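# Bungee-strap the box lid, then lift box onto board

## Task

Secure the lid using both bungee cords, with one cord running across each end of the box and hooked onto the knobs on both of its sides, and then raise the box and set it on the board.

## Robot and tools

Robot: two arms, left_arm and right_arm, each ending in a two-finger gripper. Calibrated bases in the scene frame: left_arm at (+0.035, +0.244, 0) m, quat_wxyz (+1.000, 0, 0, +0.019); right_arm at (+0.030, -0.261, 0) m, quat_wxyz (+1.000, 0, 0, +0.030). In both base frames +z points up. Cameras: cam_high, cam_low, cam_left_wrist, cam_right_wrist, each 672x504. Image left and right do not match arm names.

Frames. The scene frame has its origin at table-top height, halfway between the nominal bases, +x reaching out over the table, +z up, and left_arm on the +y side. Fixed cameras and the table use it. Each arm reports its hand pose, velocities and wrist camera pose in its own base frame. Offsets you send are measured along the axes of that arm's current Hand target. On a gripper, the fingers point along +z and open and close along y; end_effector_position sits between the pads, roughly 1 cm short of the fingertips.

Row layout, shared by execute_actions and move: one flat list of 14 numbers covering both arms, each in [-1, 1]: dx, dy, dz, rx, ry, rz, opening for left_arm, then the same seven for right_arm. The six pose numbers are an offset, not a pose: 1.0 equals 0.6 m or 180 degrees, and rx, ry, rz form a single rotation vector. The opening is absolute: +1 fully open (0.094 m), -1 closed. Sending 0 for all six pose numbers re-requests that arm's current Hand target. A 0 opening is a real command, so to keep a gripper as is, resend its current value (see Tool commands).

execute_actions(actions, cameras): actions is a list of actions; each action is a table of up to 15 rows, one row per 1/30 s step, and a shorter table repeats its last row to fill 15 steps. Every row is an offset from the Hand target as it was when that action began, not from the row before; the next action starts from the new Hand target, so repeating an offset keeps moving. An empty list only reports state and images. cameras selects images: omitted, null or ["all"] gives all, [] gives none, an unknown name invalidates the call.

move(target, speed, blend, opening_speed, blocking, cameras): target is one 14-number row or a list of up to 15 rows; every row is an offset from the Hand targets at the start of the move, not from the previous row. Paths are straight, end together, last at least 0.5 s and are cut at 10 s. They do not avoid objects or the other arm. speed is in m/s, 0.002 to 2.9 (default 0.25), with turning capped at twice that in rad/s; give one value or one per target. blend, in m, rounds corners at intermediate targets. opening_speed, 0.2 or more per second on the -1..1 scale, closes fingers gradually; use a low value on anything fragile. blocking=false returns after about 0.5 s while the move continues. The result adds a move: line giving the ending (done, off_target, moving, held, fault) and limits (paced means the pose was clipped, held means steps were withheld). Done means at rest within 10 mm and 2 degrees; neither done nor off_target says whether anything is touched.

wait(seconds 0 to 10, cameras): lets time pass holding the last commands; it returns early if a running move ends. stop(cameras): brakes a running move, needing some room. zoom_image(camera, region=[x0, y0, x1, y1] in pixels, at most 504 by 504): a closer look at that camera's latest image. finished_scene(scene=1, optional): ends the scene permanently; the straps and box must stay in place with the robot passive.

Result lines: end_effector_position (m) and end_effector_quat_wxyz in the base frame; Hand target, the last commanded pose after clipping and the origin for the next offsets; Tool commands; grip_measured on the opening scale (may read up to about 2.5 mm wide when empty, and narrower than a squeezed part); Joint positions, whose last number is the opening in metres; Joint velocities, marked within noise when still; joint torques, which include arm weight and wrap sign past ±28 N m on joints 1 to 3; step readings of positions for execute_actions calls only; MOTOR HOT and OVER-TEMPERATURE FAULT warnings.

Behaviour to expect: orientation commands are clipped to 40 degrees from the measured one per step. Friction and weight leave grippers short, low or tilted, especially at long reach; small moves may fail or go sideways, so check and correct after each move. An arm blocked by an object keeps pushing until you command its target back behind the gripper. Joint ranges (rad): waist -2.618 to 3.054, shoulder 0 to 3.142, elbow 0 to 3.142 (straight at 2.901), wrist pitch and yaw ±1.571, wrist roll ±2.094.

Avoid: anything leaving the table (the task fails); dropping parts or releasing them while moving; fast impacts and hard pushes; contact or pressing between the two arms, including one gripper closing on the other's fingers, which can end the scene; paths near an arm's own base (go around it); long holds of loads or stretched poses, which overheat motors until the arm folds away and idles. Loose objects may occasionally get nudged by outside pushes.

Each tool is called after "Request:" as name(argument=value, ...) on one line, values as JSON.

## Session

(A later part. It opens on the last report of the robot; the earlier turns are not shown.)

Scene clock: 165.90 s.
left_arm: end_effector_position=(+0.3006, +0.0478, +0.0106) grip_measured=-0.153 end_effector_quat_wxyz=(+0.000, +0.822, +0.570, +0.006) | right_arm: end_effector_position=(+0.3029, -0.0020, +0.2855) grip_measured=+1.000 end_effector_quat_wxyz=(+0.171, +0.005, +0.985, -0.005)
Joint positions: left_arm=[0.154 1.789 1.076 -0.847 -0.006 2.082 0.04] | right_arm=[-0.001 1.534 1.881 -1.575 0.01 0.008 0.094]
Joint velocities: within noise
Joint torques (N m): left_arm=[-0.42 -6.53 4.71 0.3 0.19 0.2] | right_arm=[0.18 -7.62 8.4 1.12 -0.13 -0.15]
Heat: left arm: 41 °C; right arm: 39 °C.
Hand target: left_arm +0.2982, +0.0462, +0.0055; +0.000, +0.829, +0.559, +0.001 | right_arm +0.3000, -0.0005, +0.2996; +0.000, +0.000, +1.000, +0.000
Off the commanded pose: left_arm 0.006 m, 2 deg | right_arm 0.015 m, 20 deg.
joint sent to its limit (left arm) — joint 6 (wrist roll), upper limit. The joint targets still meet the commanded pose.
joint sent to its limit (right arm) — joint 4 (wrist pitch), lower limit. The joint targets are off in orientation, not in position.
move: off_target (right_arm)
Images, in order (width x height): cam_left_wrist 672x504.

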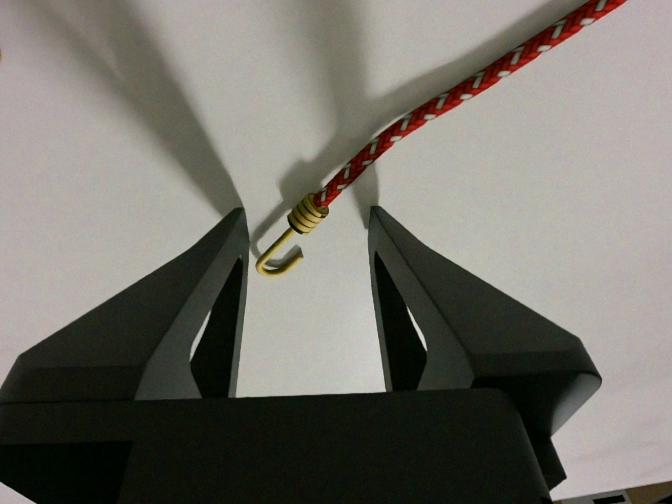

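Request:
move(target=[0, 0, 0, 0, 0, 0, -1.0, 0, 0, 0, 0, 0, 0, 1.0], speed=0.1, opening_speed=0.6, cameras=["cam_left_wrist"])

Request:
zoom_image(camera="cam_left_wrist", region=[220, 130, 400, 330])

Scene clock: 168.80 s.
left_arm: end_effector_position=(+0.3008, +0.0478, +0.0106) grip_measured=-0.832 end_effector_quat_wxyz=(+0.000, +0.822, +0.570, +0.006) | right_arm: end_effector_position=(+0.3029, -0.0020, +0.2855) grip_measured=+1.000 end_effector_quat_wxyz=(+0.171, +0.005, +0.985, -0.005)
Joint positions: left_arm=[0.154 1.789 1.076 -0.847 -0.006 2.082 0.008] | right_arm=[-0.001 1.534 1.881 -1.575 0.01 0.008 0.094]
Joint velocities: within noise
Joint torques (N m): left_arm=[-0.39 -6.54 4.71 0.31 0.19 0.2] | right_arm=[0.18 -7.62 8.4 1.13 -0.14 -0.15]
Heat: left arm: 41 °C; right arm: 39 °C.
Hand target: left_arm +0.2982, +0.0462, +0.0055; +0.000, +0.829, +0.559, +0.001 | right_arm +0.3000, -0.0005, +0.2996; +0.000, +0.000, +1.000, +0.000
Off the commanded pose: left_arm 0.006 m, 2 deg | right_arm 0.015 m, 20 deg.
joint sent to its limit (left arm) — joint 6 (wrist roll), upper limit. The joint targets still meet the commanded pose.
joint sent to its limit (right arm) — joint 4 (wrist pitch), lower limit. The joint targets are off in orientation, not in position.
move: off_target (right_arm)
Images, in order (width x height): cam_left_wrist 672x504.

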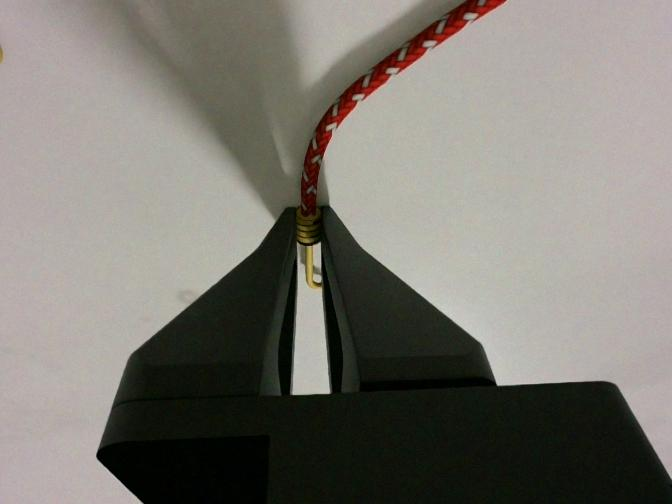

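Scaled by 2.520.

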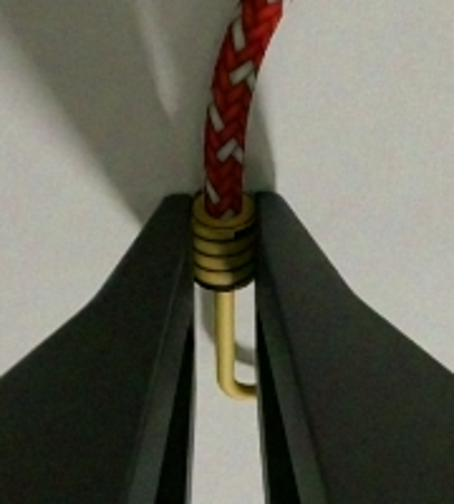

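Request:
wait(seconds=0.1, cameras=["cam_high", "cam_low"])

Request:
zoom_image(camera="cam_high", region=[180, 200, 340, 340])

Scene clock: 170.40 s.
left_arm: end_effector_position=(+0.3008, +0.0478, +0.0106) grip_measured=-0.832 end_effector_quat_wxyz=(+0.000, +0.822, +0.570, +0.006) | right_arm: end_effector_position=(+0.3029, -0.0020, +0.2855) grip_measured=+1.000 end_effector_quat_wxyz=(+0.171, +0.005, +0.985, -0.005)
Joint positions: left_arm=[0.154 1.789 1.076 -0.847 -0.006 2.082 0.008] | right_arm=[-0.001 1.534 1.881 -1.575 0.01 0.008 0.094]
Joint velocities: within noise
Joint torques (N m): left_arm=[-0.4 -6.57 4.72 0.31 0.19 0.2] | right_arm=[0.2 -7.64 8.4 1.13 -0.13 -0.15]
Heat: left arm: 41 °C; right arm: 39 °C.
Hand target: left_arm +0.2982, +0.0462, +0.0055; +0.000, +0.829, +0.559, +0.001 | right_arm +0.3000, -0.0005, +0.2996; +0.000, +0.000, +1.000, +0.000
Tool commands: left_gripper/opening=-1.0 right_gripper/opening=+1.0
Off the commanded pose: left_arm 0.006 m, 2 deg | right_arm 0.015 m, 20 deg.
wait: 0.10 s; at rest from the start
Images, in order (width x height): cam_high 672x504, cam_low 672x504.

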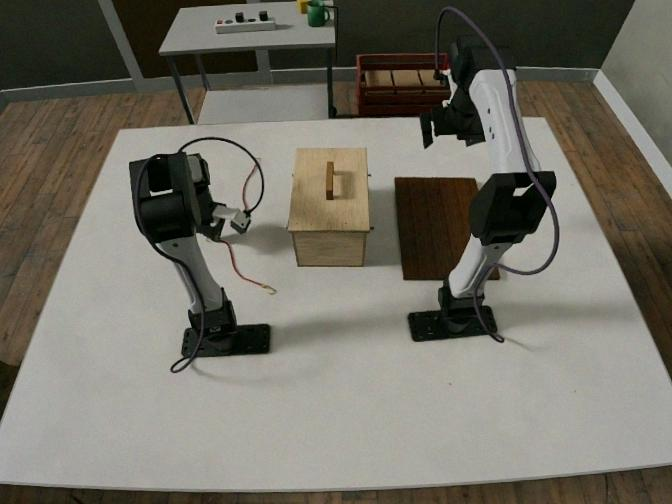

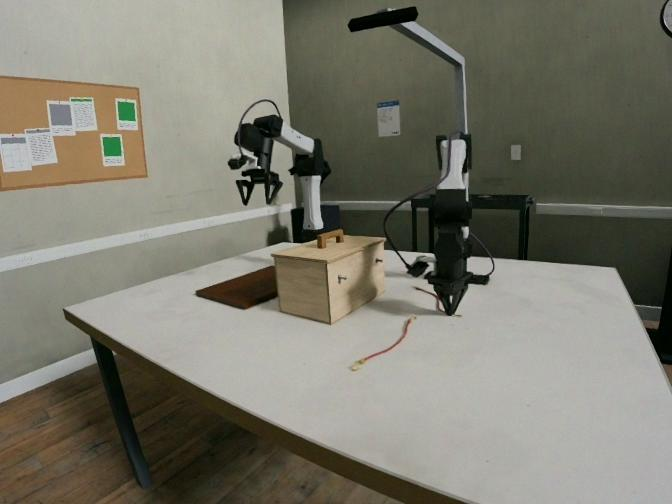

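Scaled by 3.150.

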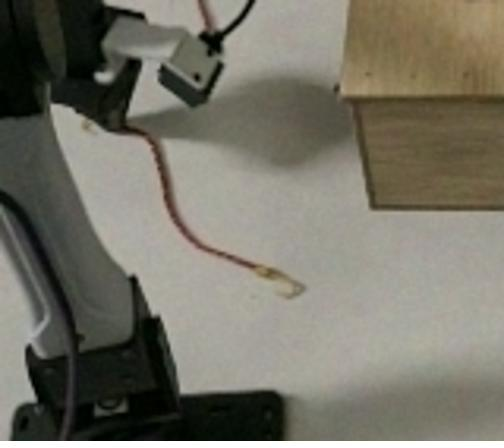

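Request:
move(target=[[0, 0, -0.045, 0, 0, 0, -1.0, 0, 0, 0, 0, 0, 0, 1.0], [0.0623, -0.2193, -0.045, 0, 0, -0.178, -1.0, 0, 0, 0, 0, 0, 0, 1.0], [0.0623, -0.2193, 0.0, 0, 0, -0.178, -1.0, 0, 0, 0, 0, 0, 0, 1.0], [0.0623, -0.2193, 0.0, 0, 0, -0.178, -0.3, 0, 0, 0, 0, 0, 0, 1.0], [0.0623, -0.2193, -0.12, 0, 0, -0.178, -0.3, 0, 0, 0, 0, 0, 0, 1.0], [0.3465, -0.406, -0.26, 0, 0, -0.622, -0.3, 0, 0, 0, 0, 0, 0, 1.0]], speed=[0.12, 0.25, 0.08, 0.1, 0.15, 0.4])

Scene clock: 193.57 s.
left_arm: end_effector_position=(+0.1485, +0.3262, +0.1577) grip_measured=-0.303 end_effector_quat_wxyz=(-0.004, +0.006, +1.000, -0.002) | right_arm: end_effector_position=(+0.3029, -0.0020, +0.2855) grip_measured=+1.000 end_effector_quat_wxyz=(+0.171, +0.005, +0.985, -0.005)
Joint positions: left_arm=[1.141 1.926 1.855 -1.508 -0.006 1.153 0.033] | right_arm=[-0.001 1.534 1.881 -1.575 0.01 0.008 0.094]
Joint velocities: within noise
Joint torques (N m): left_arm=[0.2 -7.97 8.79 0.16 0.26 -0.03] | right_arm=[0.2 -7.64 8.42 1.13 -0.13 -0.15]
Heat: left arm: 40 °C; right arm: 39 °C.
Hand target: left_arm +0.1504, +0.3302, +0.1617; +0.001, +0.001, +1.000, +0.001 | right_arm +0.3000, -0.0005, +0.2996; +0.000, +0.000, +1.000, +0.000
Off the commanded pose: left_arm 0.006 m, 1 deg | right_arm 0.015 m, 20 deg.
joint sent to its limit (right arm) — joint 4 (wrist pitch), lower limit. The joint targets are off in orientation, not in position.
move: off_target (right_arm)

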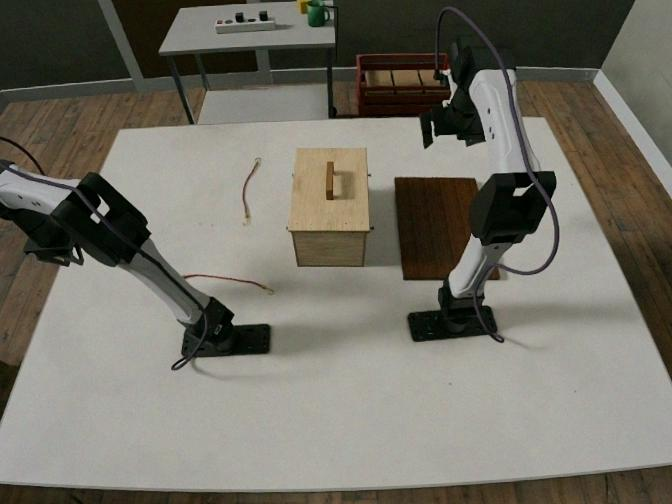

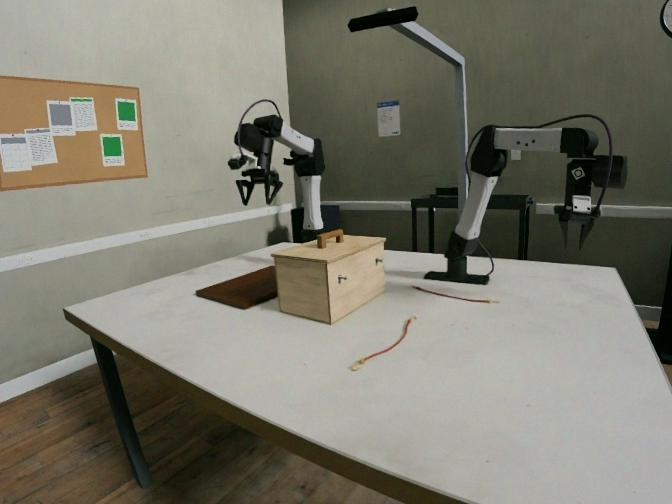

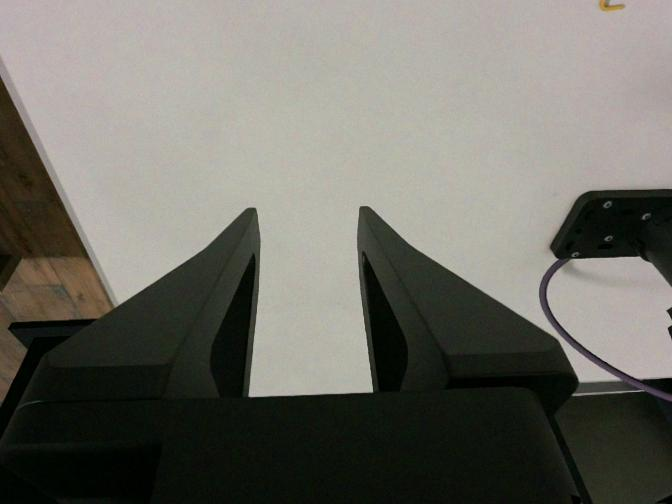

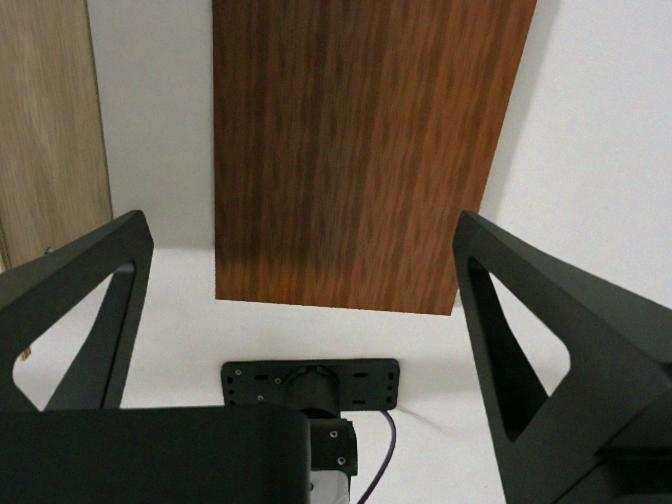

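Request:
zoom_image(camera="cam_high", region=[160, 230, 320, 330])

Request:
zoom_image(camera="cam_low", region=[390, 260, 530, 330])

Scaled by 3.150.

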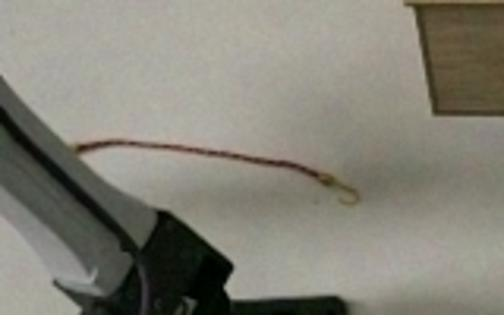

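Scaled by 3.600.

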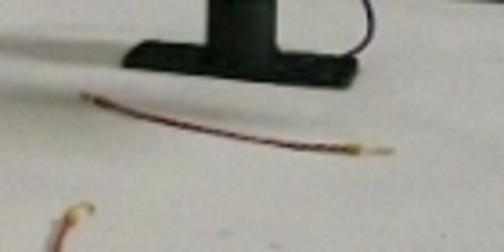

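Request:
move(target=[[0, 0, 0, 0, 0, 0, -0.3, 0.2167, 0.2, 0.067, 0, 0, -0.15, -0.15], [0, 0, 0, 0, 0, 0, -0.3, 0.2317, 0.62, 0.24, 0, 0, -0.248, -0.15], [0, 0, 0, 0, 0, 0, -0.3, 0.2317, 0.7075, 0.3667, 0, 0, -0.248, -0.15]], speed=[0.4, 0.4, 0.25], blend=[0.04, 0.03, 0])

Scene clock: 199.30 s.
left_arm: end_effector_position=(+0.1484, +0.3260, +0.1576) grip_measured=-0.303 end_effector_quat_wxyz=(-0.005, +0.006, +1.000, -0.003) | right_arm: end_effector_position=(+0.1594, +0.4147, +0.0793) grip_measured=-0.148 end_effector_quat_wxyz=(-0.008, -0.384, +0.923, -0.008)
Joint positions: left_arm=[1.141 1.926 1.855 -1.509 -0.006 1.152 0.033] | right_arm=[1.204 2.312 2.139 -1.421 0 0.415 0.04]
Joint velocities: within noise
Joint torques (N m): left_arm=[0.17 -7.95 8.75 0.12 0.26 -0.03] | right_arm=[0.64 -11.1 9.02 0.47 -0.02 0.11]
Heat: left arm: 40 °C; right arm: 39 °C.
Hand target: left_arm +0.1504, +0.3302, +0.1615; +0.000, +0.001, +1.000, +0.000 | right_arm +0.1606, +0.4239, +0.0796; +0.000, -0.380, +0.925, +0.000
Off the commanded pose: left_arm 0.006 m, 1 deg | right_arm 0.009 m, 1 deg.
move: done

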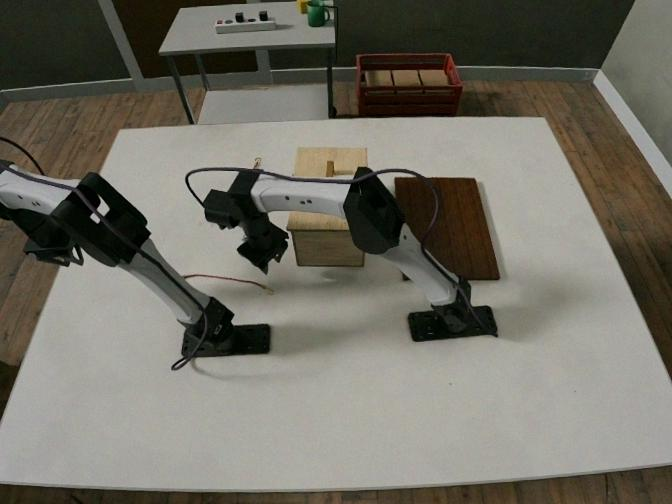

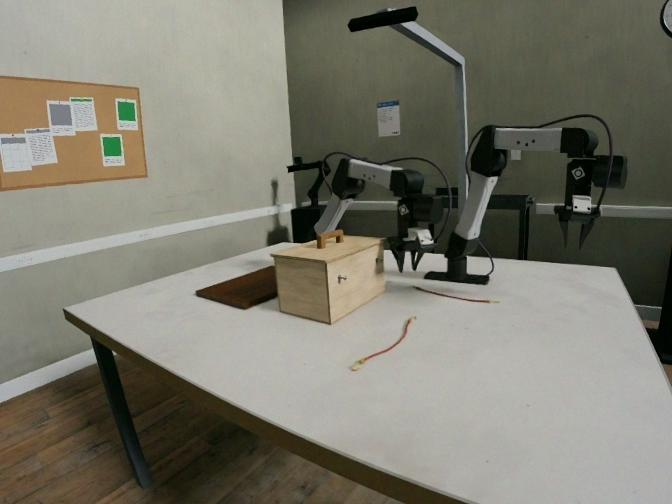

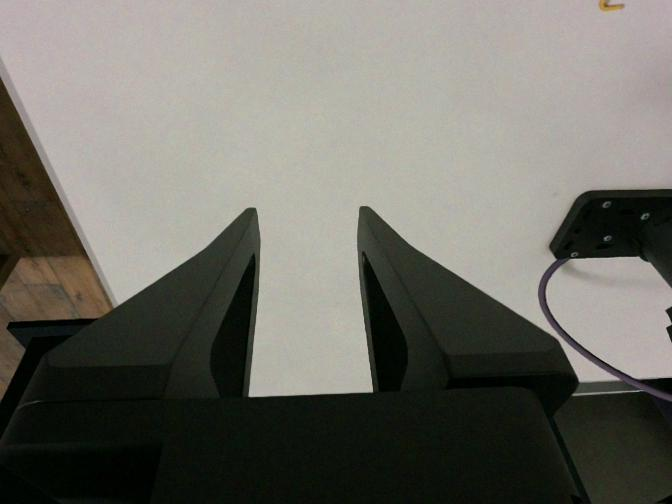

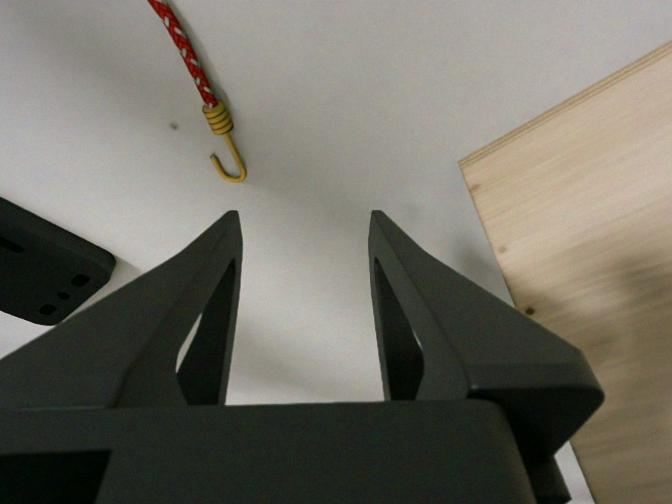

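Request:
move(target=[0, 0, 0, 0, 0, 0, -0.3, 0.0057, 0.0635, 0.082, 0, 0, -0.041, -0.15], speed=0.2, cameras=["cam_right_wrist", "cam_low"])

Scene clock: 204.73 s.
left_arm: end_effector_position=(+0.1484, +0.3260, +0.1576) grip_measured=-0.303 end_effector_quat_wxyz=(-0.005, +0.006, +1.000, -0.003) | right_arm: end_effector_position=(+0.1300, +0.4486, +0.0392) grip_measured=-0.148 end_effector_quat_wxyz=(+0.003, -0.435, +0.900, +0.004)
Joint positions: left_arm=[1.141 1.926 1.855 -1.509 -0.006 1.152 0.033] | right_arm=[1.289 2.388 2.112 -1.285 0 0.389 0.04]
Joint velocities: within noise
Joint torques (N m): left_arm=[0.2 -7.97 8.76 0.12 0.27 -0.02] | right_arm=[-0.01 -11.69 5.97 0.55 -0.02 -0.16]
Heat: left arm: 40 °C; right arm: 39 °C.
Hand target: left_arm +0.1504, +0.3302, +0.1615; +0.000, +0.001, +1.000, +0.000 | right_arm +0.1313, +0.4486, +0.0305; +0.000, -0.439, +0.898, +0.000
Off the commanded pose: left_arm 0.006 m, 1 deg | right_arm 0.009 m, 1 deg.
move: done
Images, in order (width x height): cam_low 672x504, cam_right_wrist 672x504.

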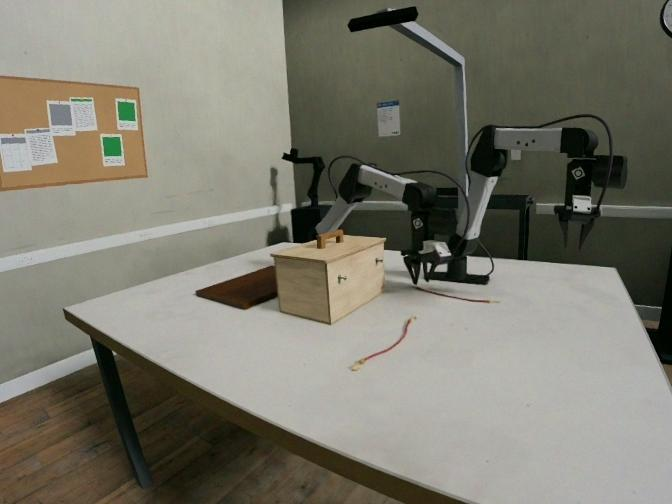

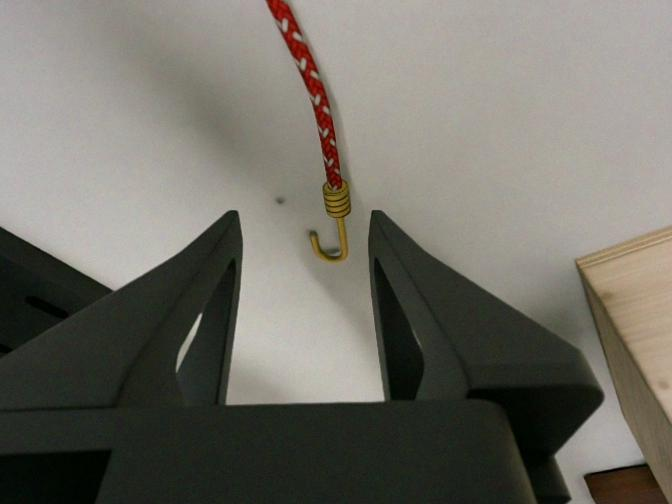

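Request:
move(target=[0, 0, 0, 0, 0, 0, -0.3, 0.0258, -0.0208, 0.03, 0, 0, 0, -0.15], speed=0.12, cameras=["cam_right_wrist"])

Scene clock: 207.30 s.
left_arm: end_effector_position=(+0.1484, +0.3260, +0.1576) grip_measured=-0.303 end_effector_quat_wxyz=(-0.005, +0.006, +1.000, -0.003) | right_arm: end_effector_position=(+0.1288, +0.4377, +0.0203) grip_measured=-0.148 end_effector_quat_wxyz=(+0.008, -0.439, +0.898, +0.009)
Joint positions: left_arm=[1.141 1.926 1.855 -1.509 -0.006 1.152 0.033] | right_arm=[1.285 2.327 1.93 -1.15 0 0.375 0.04]
Joint velocities: within noise
Joint torques (N m): left_arm=[0.18 -7.98 8.75 0.12 0.27 -0.02] | right_arm=[-0.72 -13.16 3.3 0.52 -0.02 -0.16]
Heat: left arm: 40 °C; right arm: 39 °C.
Hand target: left_arm +0.1504, +0.3302, +0.1615; +0.000, +0.001, +1.000, +0.000 | right_arm +0.1317, +0.4287, +0.0124; +0.000, -0.439, +0.898, +0.000
Off the commanded pose: left_arm 0.006 m, 1 deg | right_arm 0.012 m, 1 deg.
move: off_target (right_arm)
Images, in order (width x height): cam_right_wrist 672x504.

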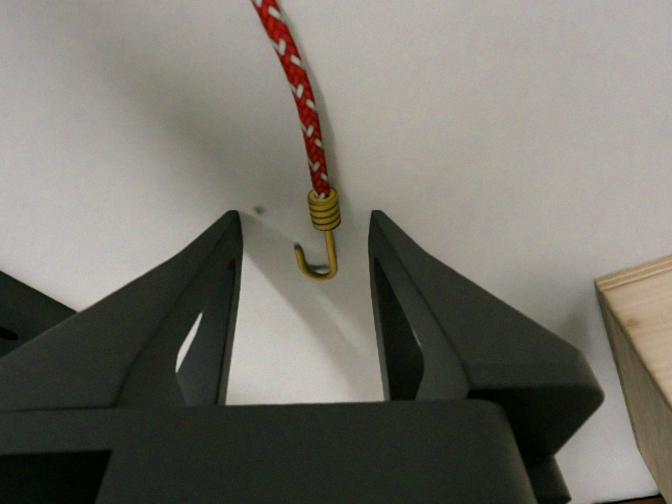

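Request:
move(target=[0, 0, 0, 0, 0, 0, -0.3, 0.008, -0.0103, 0.0147, 0, 0, 0, -0.15], speed=0.1, cameras=["cam_right_wrist"])

Scene clock: 209.80 s.
left_arm: end_effector_position=(+0.1484, +0.3260, +0.1576) grip_measured=-0.303 end_effector_quat_wxyz=(-0.005, +0.006, +1.000, -0.003) | right_arm: end_effector_position=(+0.1291, +0.4371, +0.0202) grip_measured=-0.148 end_effector_quat_wxyz=(+0.018, -0.442, +0.897, +0.021)
Joint positions: left_arm=[1.141 1.926 1.855 -1.509 -0.006 1.152 0.033] | right_arm=[1.283 2.291 1.866 -1.09 -0.001 0.367 0.04]
Joint velocities: within noise
Joint torques (N m): left_arm=[0.2 -7.97 8.75 0.12 0.26 -0.02] | right_arm=[-1.32 -11.28 2.8 0.52 -0.02 -0.13]
Heat: left arm: 40 °C; right arm: 39 °C.
Hand target: left_arm +0.1504, +0.3302, +0.1615; +0.000, +0.001, +1.000, +0.000 | right_arm +0.1337, +0.4211, +0.0036; +0.000, -0.439, +0.899, +0.000
Off the commanded pose: left_arm 0.006 m, 1 deg | right_arm 0.023 m, 3 deg.
move: off_target (right_arm)
Images, in order (width x height): cam_right_wrist 672x504.

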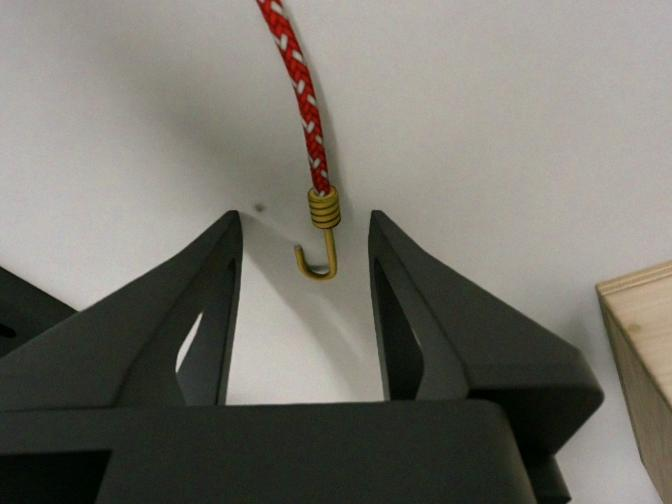

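Request:
move(target=[[0, 0, 0, 0, 0, 0, -0.3, 0, 0, -0.025, 0, 0, 0, -0.15], [0, 0, 0, 0, 0, 0, -0.3, -0.0247, 0.0112, -0.0232, 0, 0, 0, -0.15]], speed=0.1, cameras=["cam_right_wrist"])

Scene clock: 217.77 s.
left_arm: end_effector_position=(+0.1484, +0.3260, +0.1576) grip_measured=-0.303 end_effector_quat_wxyz=(-0.005, +0.006, +1.000, -0.003) | right_arm: end_effector_position=(+0.1333, +0.4352, +0.0217) grip_measured=-0.148 end_effector_quat_wxyz=(+0.003, -0.438, +0.899, +0.004)
Joint positions: left_arm=[1.141 1.926 1.855 -1.509 -0.006 1.152 0.033] | right_arm=[1.273 2.337 1.953 -1.177 -0.002 0.366 0.04]
Joint velocities: within noise
Joint torques (N m): left_arm=[0.21 -7.98 8.73 0.12 0.27 -0.01] | right_arm=[-0.31 -10.37 8.87 0.3 -0.01 -0.13]
Heat: left arm: 40 °C; right arm: 38 °C.
Hand target: left_arm +0.1504, +0.3302, +0.1615; +0.000, +0.001, +1.000, +0.000 | right_arm +0.1374, +0.4370, +0.0177; +0.000, -0.439, +0.898, +0.000
Off the commanded pose: left_arm 0.006 m, 1 deg | right_arm 0.006 m, 1 deg.
move: done
Images, in order (width x height): cam_right_wrist 672x504.

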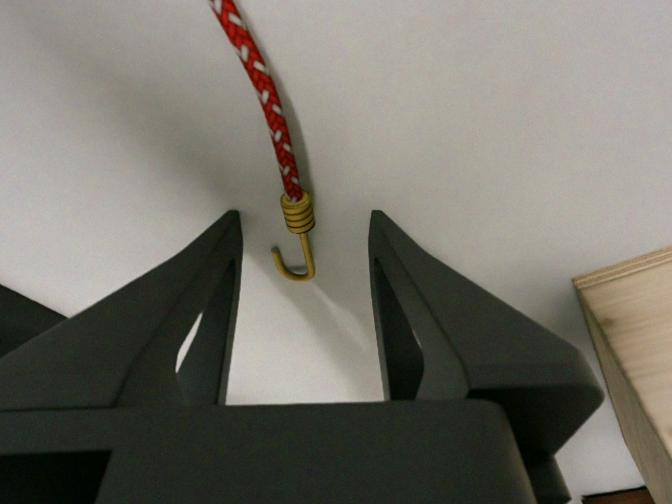

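Request:
move(target=[0, 0, 0, 0, 0, 0, -0.3, 0, 0, 0, 0, 0, 0, -1.0], speed=0.1, opening_speed=0.6, cameras=["cam_right_wrist"])

Request:
zoom_image(camera="cam_right_wrist", region=[200, 120, 400, 340])

Scene clock: 224.07 s.
left_arm: end_effector_position=(+0.1484, +0.3260, +0.1576) grip_measured=-0.303 end_effector_quat_wxyz=(-0.005, +0.006, +1.000, -0.003) | right_arm: end_effector_position=(+0.1330, +0.4342, +0.0216) grip_measured=-0.874 end_effector_quat_wxyz=(+0.001, -0.438, +0.899, +0.003)
Joint positions: left_arm=[1.141 1.926 1.855 -1.509 -0.006 1.152 0.033] | right_arm=[1.273 2.337 1.953 -1.181 -0.002 0.366 0.006]
Joint velocities: within noise
Joint torques (N m): left_arm=[0.21 -7.94 8.75 0.12 0.27 -0.02] | right_arm=[-0.31 -10.3 8.9 0.35 0 -0.13]
Heat: left arm: 40 °C; right arm: 38 °C.
Hand target: left_arm +0.1504, +0.3302, +0.1615; +0.000, +0.001, +1.000, +0.000 | right_arm +0.1374, +0.4370, +0.0175; +0.000, -0.439, +0.898, +0.000
Off the commanded pose: left_arm 0.006 m, 1 deg | right_arm 0.007 m, 0 deg.
move: done
Images, in order (width x height): cam_right_wrist 672x504.

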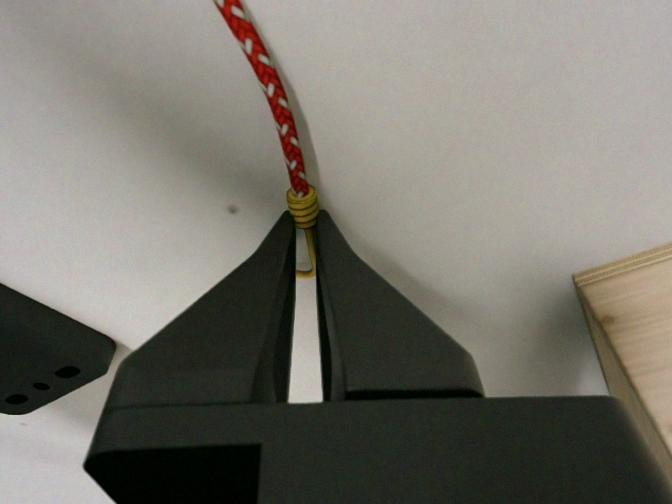

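Scaled by 2.291.

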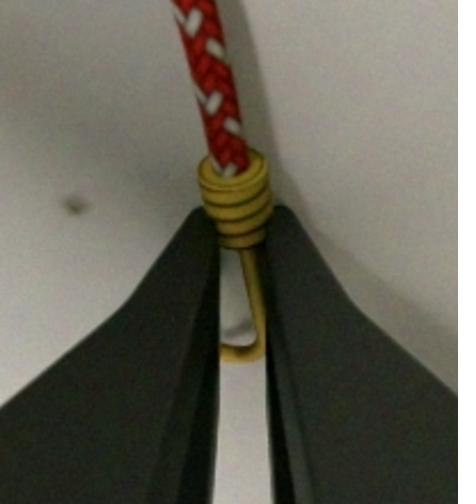

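Request:
move(target=[[0, 0, 0, 0, 0, 0, -0.3, 0, 0, 0, 0, 0, 0, -0.3], [0, 0, 0, 0, 0, 0, -0.3, -0.0075, 0, 0.0035, 0, 0, 0, -0.3]], speed=0.1, opening_speed=1.5, cameras=["cam_right_wrist"])

Request:
zoom_image(camera="cam_right_wrist", region=[200, 120, 400, 340])

Scene clock: 227.20 s.
left_arm: end_effector_position=(+0.1484, +0.3260, +0.1576) grip_measured=-0.303 end_effector_quat_wxyz=(-0.005, +0.006, +1.000, -0.003) | right_arm: end_effector_position=(+0.1352, +0.4366, +0.0214) grip_measured=-0.303 end_effector_quat_wxyz=(+0.000, -0.437, +0.899, +0.001)
Joint positions: left_arm=[1.141 1.926 1.855 -1.509 -0.006 1.152 0.033] | right_arm=[1.27 2.355 1.983 -1.197 -0.002 0.365 0.033]
Joint velocities: within noise
Joint torques (N m): left_arm=[0.23 -7.97 8.75 0.12 0.26 -0.02] | right_arm=[-0.35 -10.15 8.84 0.42 0 -0.16]
Heat: left arm: 40 °C; right arm: 38 °C.
Hand target: left_arm +0.1504, +0.3302, +0.1615; +0.000, +0.001, +1.000, +0.000 | right_arm +0.1402, +0.4404, +0.0154; +0.000, -0.439, +0.898, +0.000
Off the commanded pose: left_arm 0.006 m, 1 deg | right_arm 0.009 m, 0 deg.
move: done
Images, in order (width x height): cam_right_wrist 672x504.

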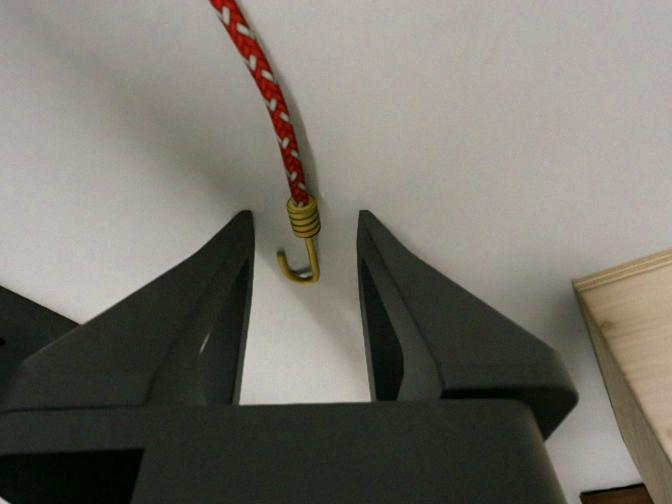

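Scaled by 2.291.

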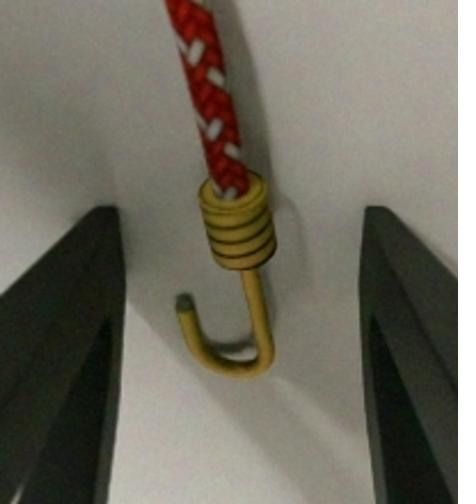

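Request:
move(target=[[0, 0, 0, 0, 0, 0, -0.3, 0, 0, 0.0, 0, 0, -0.04, -0.3], [0, 0, 0, 0, 0, 0, -0.3, 0, 0, 0.0, 0, 0, -0.04, -1.0]], speed=0.1, opening_speed=0.6, cameras=["cam_right_wrist"])

Request:
zoom_image(camera="cam_right_wrist", region=[200, 120, 400, 340])

Scene clock: 231.43 s.
left_arm: end_effector_position=(+0.1484, +0.3260, +0.1576) grip_measured=-0.303 end_effector_quat_wxyz=(-0.005, +0.005, +1.000, -0.003) | right_arm: end_effector_position=(+0.1356, +0.4356, +0.0215) grip_measured=-0.859 end_effector_quat_wxyz=(-0.001, -0.492, +0.871, +0.000)
Joint positions: left_arm=[1.141 1.926 1.855 -1.509 -0.006 1.151 0.033] | right_arm=[1.268 2.355 1.984 -1.201 -0.002 0.239 0.007]
Joint velocities: within noise
Joint torques (N m): left_arm=[0.21 -7.97 8.76 0.12 0.27 -0.02] | right_arm=[-0.23 -10.13 8.75 0.47 -0.02 -0.16]
Heat: left arm: 40 °C; right arm: 39 °C.
Hand target: left_arm +0.1504, +0.3302, +0.1615; +0.000, +0.001, +1.000, +0.000 | right_arm +0.1402, +0.4405, +0.0155; +0.000, -0.495, +0.869, +0.000
Off the commanded pose: left_arm 0.006 m, 1 deg | right_arm 0.009 m, 0 deg.
move: done
Images, in order (width x height): cam_right_wrist 672x504.

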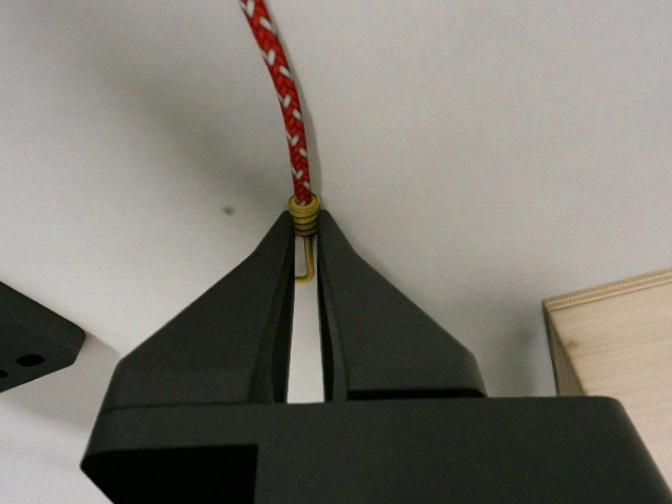

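Scaled by 2.291.

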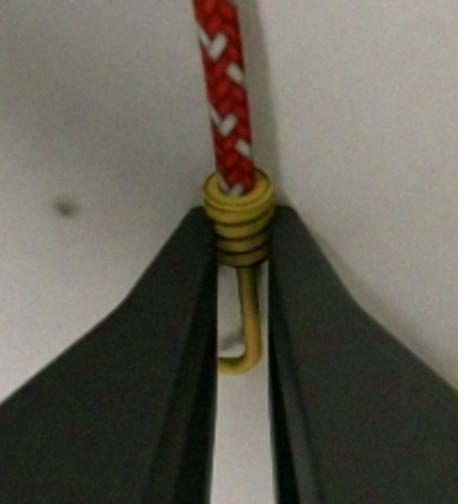

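Request:
move(target=[[0, 0, 0, 0, 0, 0, -0.3, 0, 0, 0.0, 0, 0, 0, -0.4], [0, 0, 0, 0, 0, 0, -0.3, -0.0065, 0, 0.0015, 0, 0, 0, -0.4], [0, 0, 0, 0, 0, 0, -0.3, -0.0065, 0, 0.0015, 0, 0, 0, -1.0]], speed=0.1, opening_speed=0.8, cameras=["cam_right_wrist"])

Request:
zoom_image(camera="cam_right_wrist", region=[200, 120, 400, 340])

Scene clock: 236.50 s.
left_arm: end_effector_position=(+0.1484, +0.3260, +0.1576) grip_measured=-0.303 end_effector_quat_wxyz=(-0.005, +0.005, +1.000, -0.003) | right_arm: end_effector_position=(+0.1381, +0.4397, +0.0214) grip_measured=-0.845 end_effector_quat_wxyz=(+0.000, -0.492, +0.871, +0.001)
Joint positions: left_arm=[1.141 1.926 1.855 -1.509 -0.006 1.151 0.033] | right_arm=[1.266 2.373 2.015 -1.21 -0.002 0.237 0.007]
Joint velocities: within noise
Joint torques (N m): left_arm=[0.2 -7.95 8.75 0.12 0.26 -0.02] | right_arm=[-0.18 -10.13 8.66 0.46 -0.02 -0.16]
Heat: left arm: 40 °C; right arm: 39 °C.
Hand target: left_arm +0.1504, +0.3302, +0.1615; +0.000, +0.001, +1.000, +0.000 | right_arm +0.1421, +0.4439, +0.0145; +0.000, -0.495, +0.869, +0.000
Off the commanded pose: left_arm 0.006 m, 1 deg | right_arm 0.009 m, 0 deg.
move: done
Images, in order (width x height): cam_right_wrist 672x504.

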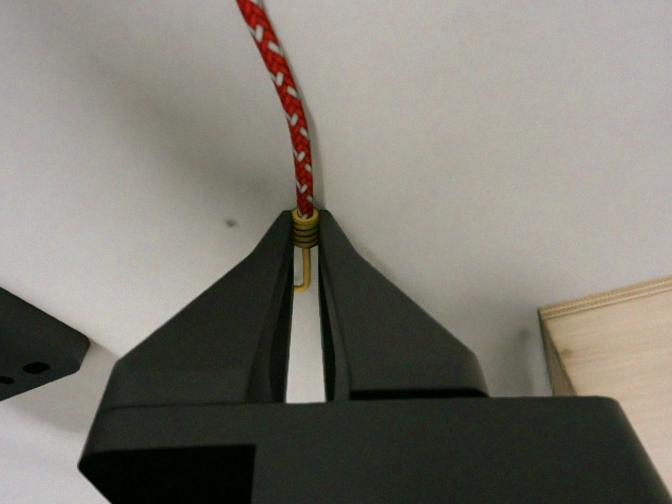

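Scaled by 2.291.

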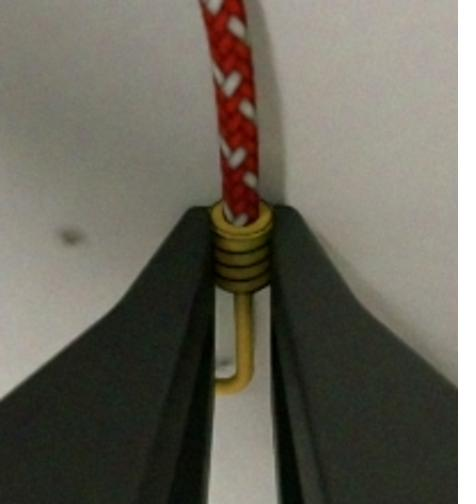

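Request:
move(target=[[0, 0, 0, 0, 0, 0, -0.3, 0.0344, -0.0204, -0.0667, 0, 0, 0, -1.0], [0, 0, 0, 0, 0, 0, -0.3, 0.1304, -0.0871, -0.075, -0.03, -0.123, -0.072, -1.0], [0, 0, 0, 0, 0, 0, -0.3, 0.2267, -0.1445, -0.0583, -0.0595, -0.2452, -0.1437, -1.0]], speed=[0.12, 0.2, 0.2], blend=[0.01, 0.02, 0])

Scene clock: 246.80 s.
left_arm: end_effector_position=(+0.1484, +0.3260, +0.1576) grip_measured=-0.303 end_effector_quat_wxyz=(-0.005, +0.005, +1.000, -0.003) | right_arm: end_effector_position=(+0.1390, +0.2803, +0.0418) grip_measured=-0.846 end_effector_quat_wxyz=(-0.252, +0.637, -0.679, -0.263)
Joint positions: left_arm=[1.141 1.926 1.855 -1.509 -0.006 1.151 0.033] | right_arm=[0.872 1.353 0.511 -0.109 -0.445 -0.49 0.007]
Joint velocities: within noise
Joint torques (N m): left_arm=[0.2 -7.95 8.73 0.12 0.27 -0.02] | right_arm=[-1.03 -6.01 5.59 2.08 -0.25 -0.16]
Heat: left arm: 40 °C; right arm: 39 °C.
Hand target: left_arm +0.1504, +0.3302, +0.1615; +0.000, +0.001, +1.000, +0.000 | right_arm +0.1472, +0.2826, +0.0495; -0.279, +0.634, -0.672, -0.262
Off the commanded pose: left_arm 0.006 m, 1 deg | right_arm 0.011 m, 3 deg.
move: off_target (right_arm)

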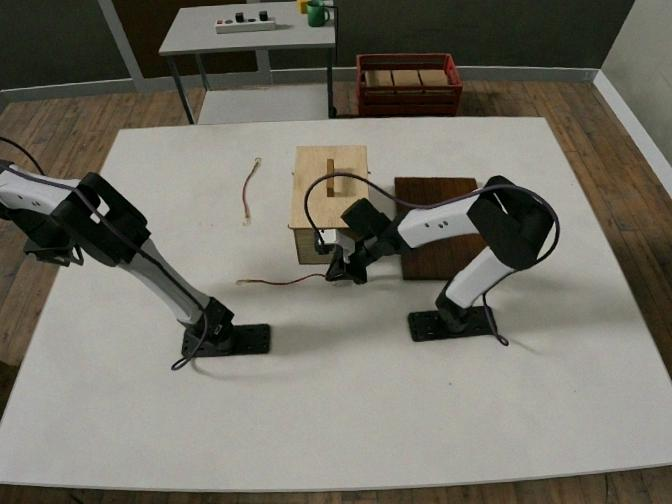

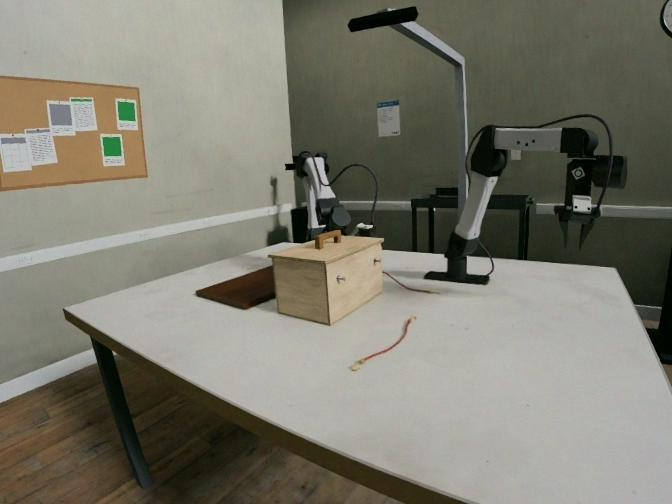

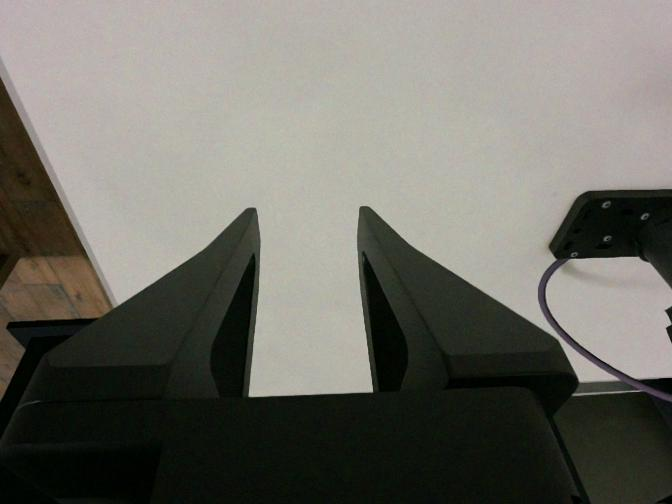

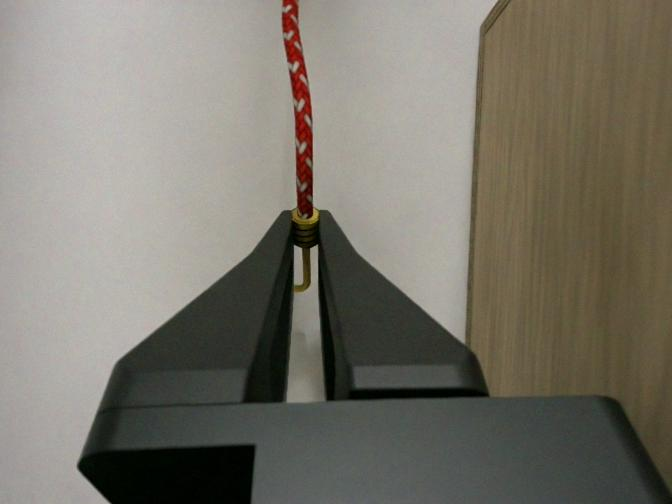

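Request:
zoom_image(camera="cam_low", region=[250, 220, 450, 340])

Request:
zoom_image(camera="cam_high", region=[220, 130, 420, 300])

Scaled by 2.520.

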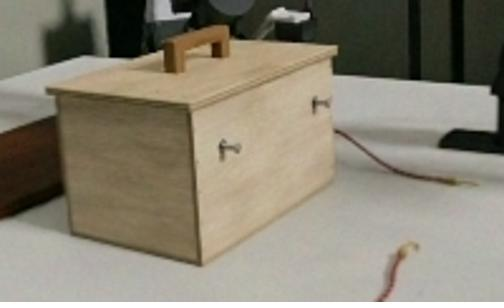

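Scaled by 2.520.

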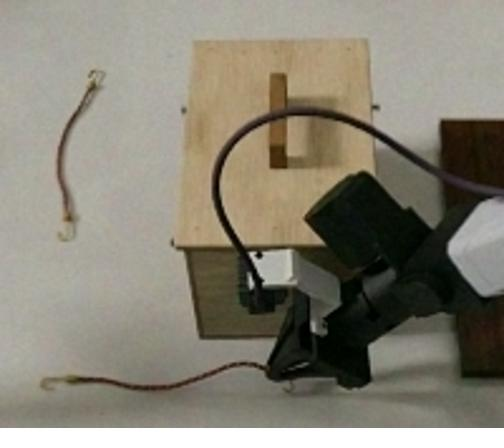

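Request:
move(target=[[-0.0327, -0.3, 0, 0, 0, 0.333, -0.15, 0.0, 0.0333, 0, 0, 0, 0, -1.0], [0.0113, -0.6163, 0.1025, 0, 0, 0.472, -0.15, 0.0, 0.0333, 0, 0, 0, 0, -1.0]], speed=[0.4, 0.3], blend=[0.04, 0])

Scene clock: 255.50 s.
left_arm: end_effector_position=(+0.1431, -0.0403, +0.1036) grip_measured=-0.153 end_effector_quat_wxyz=(+0.005, +0.676, +0.737, -0.002) | right_arm: end_effector_position=(+0.1286, +0.2831, +0.0461) grip_measured=-0.846 end_effector_quat_wxyz=(-0.269, +0.636, -0.675, -0.260)
Joint positions: left_arm=[-0.264 1.076 0.851 -1.338 0.009 1.221 0.04] | right_arm=[0.927 1.299 0.47 -0.069 -0.401 -0.443 0.007]
Joint velocities: within noise
Joint torques (N m): left_arm=[-0.59 -1.17 5.27 0.34 0.1 -0.05] | right_arm=[0.84 -5.87 5.26 1.92 -0.18 0.05]
Heat: left arm: 40 °C; right arm: 38 °C.
Hand target: left_arm +0.1430, -0.0396, +0.0997; +0.000, +0.676, +0.737, +0.001 | right_arm +0.1273, +0.2838, +0.0495; -0.279, +0.633, -0.672, -0.262
Off the commanded pose: left_arm 0.004 m, 1 deg | right_arm 0.004 m, 1 deg.
move: done

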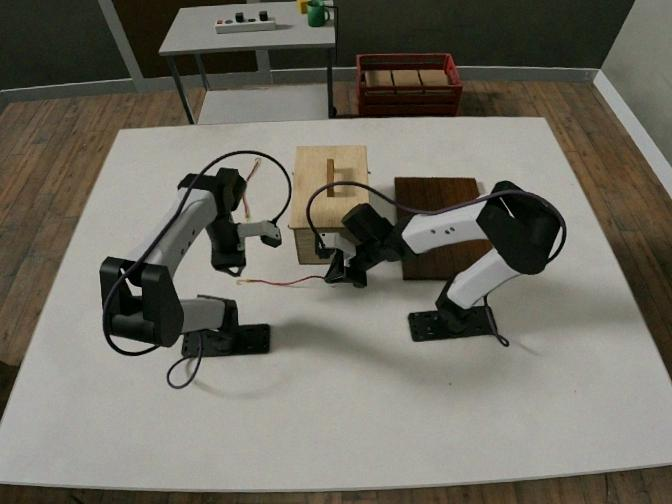

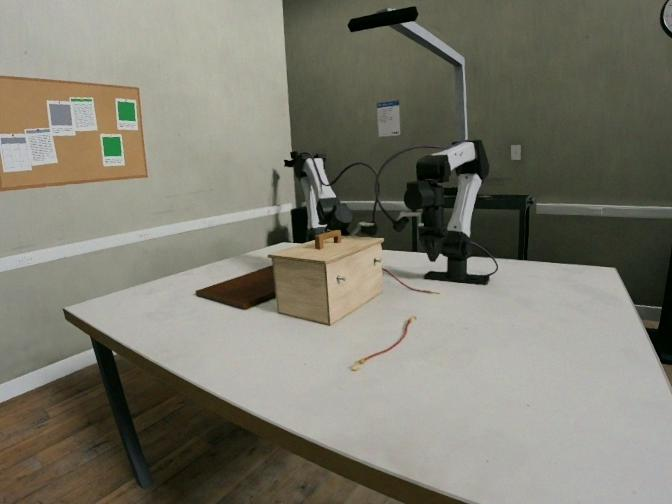

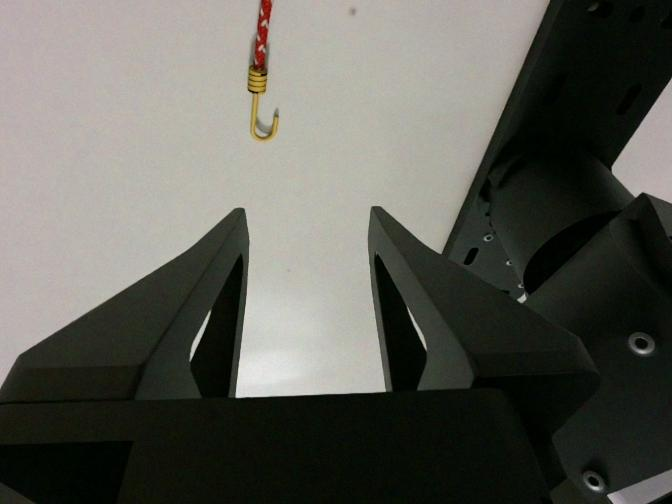

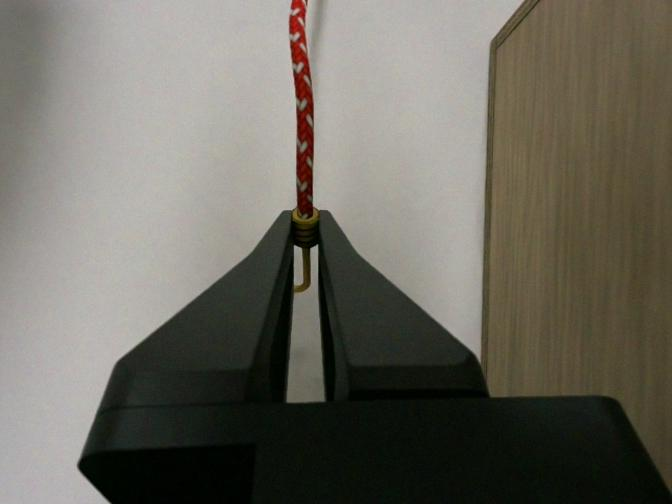

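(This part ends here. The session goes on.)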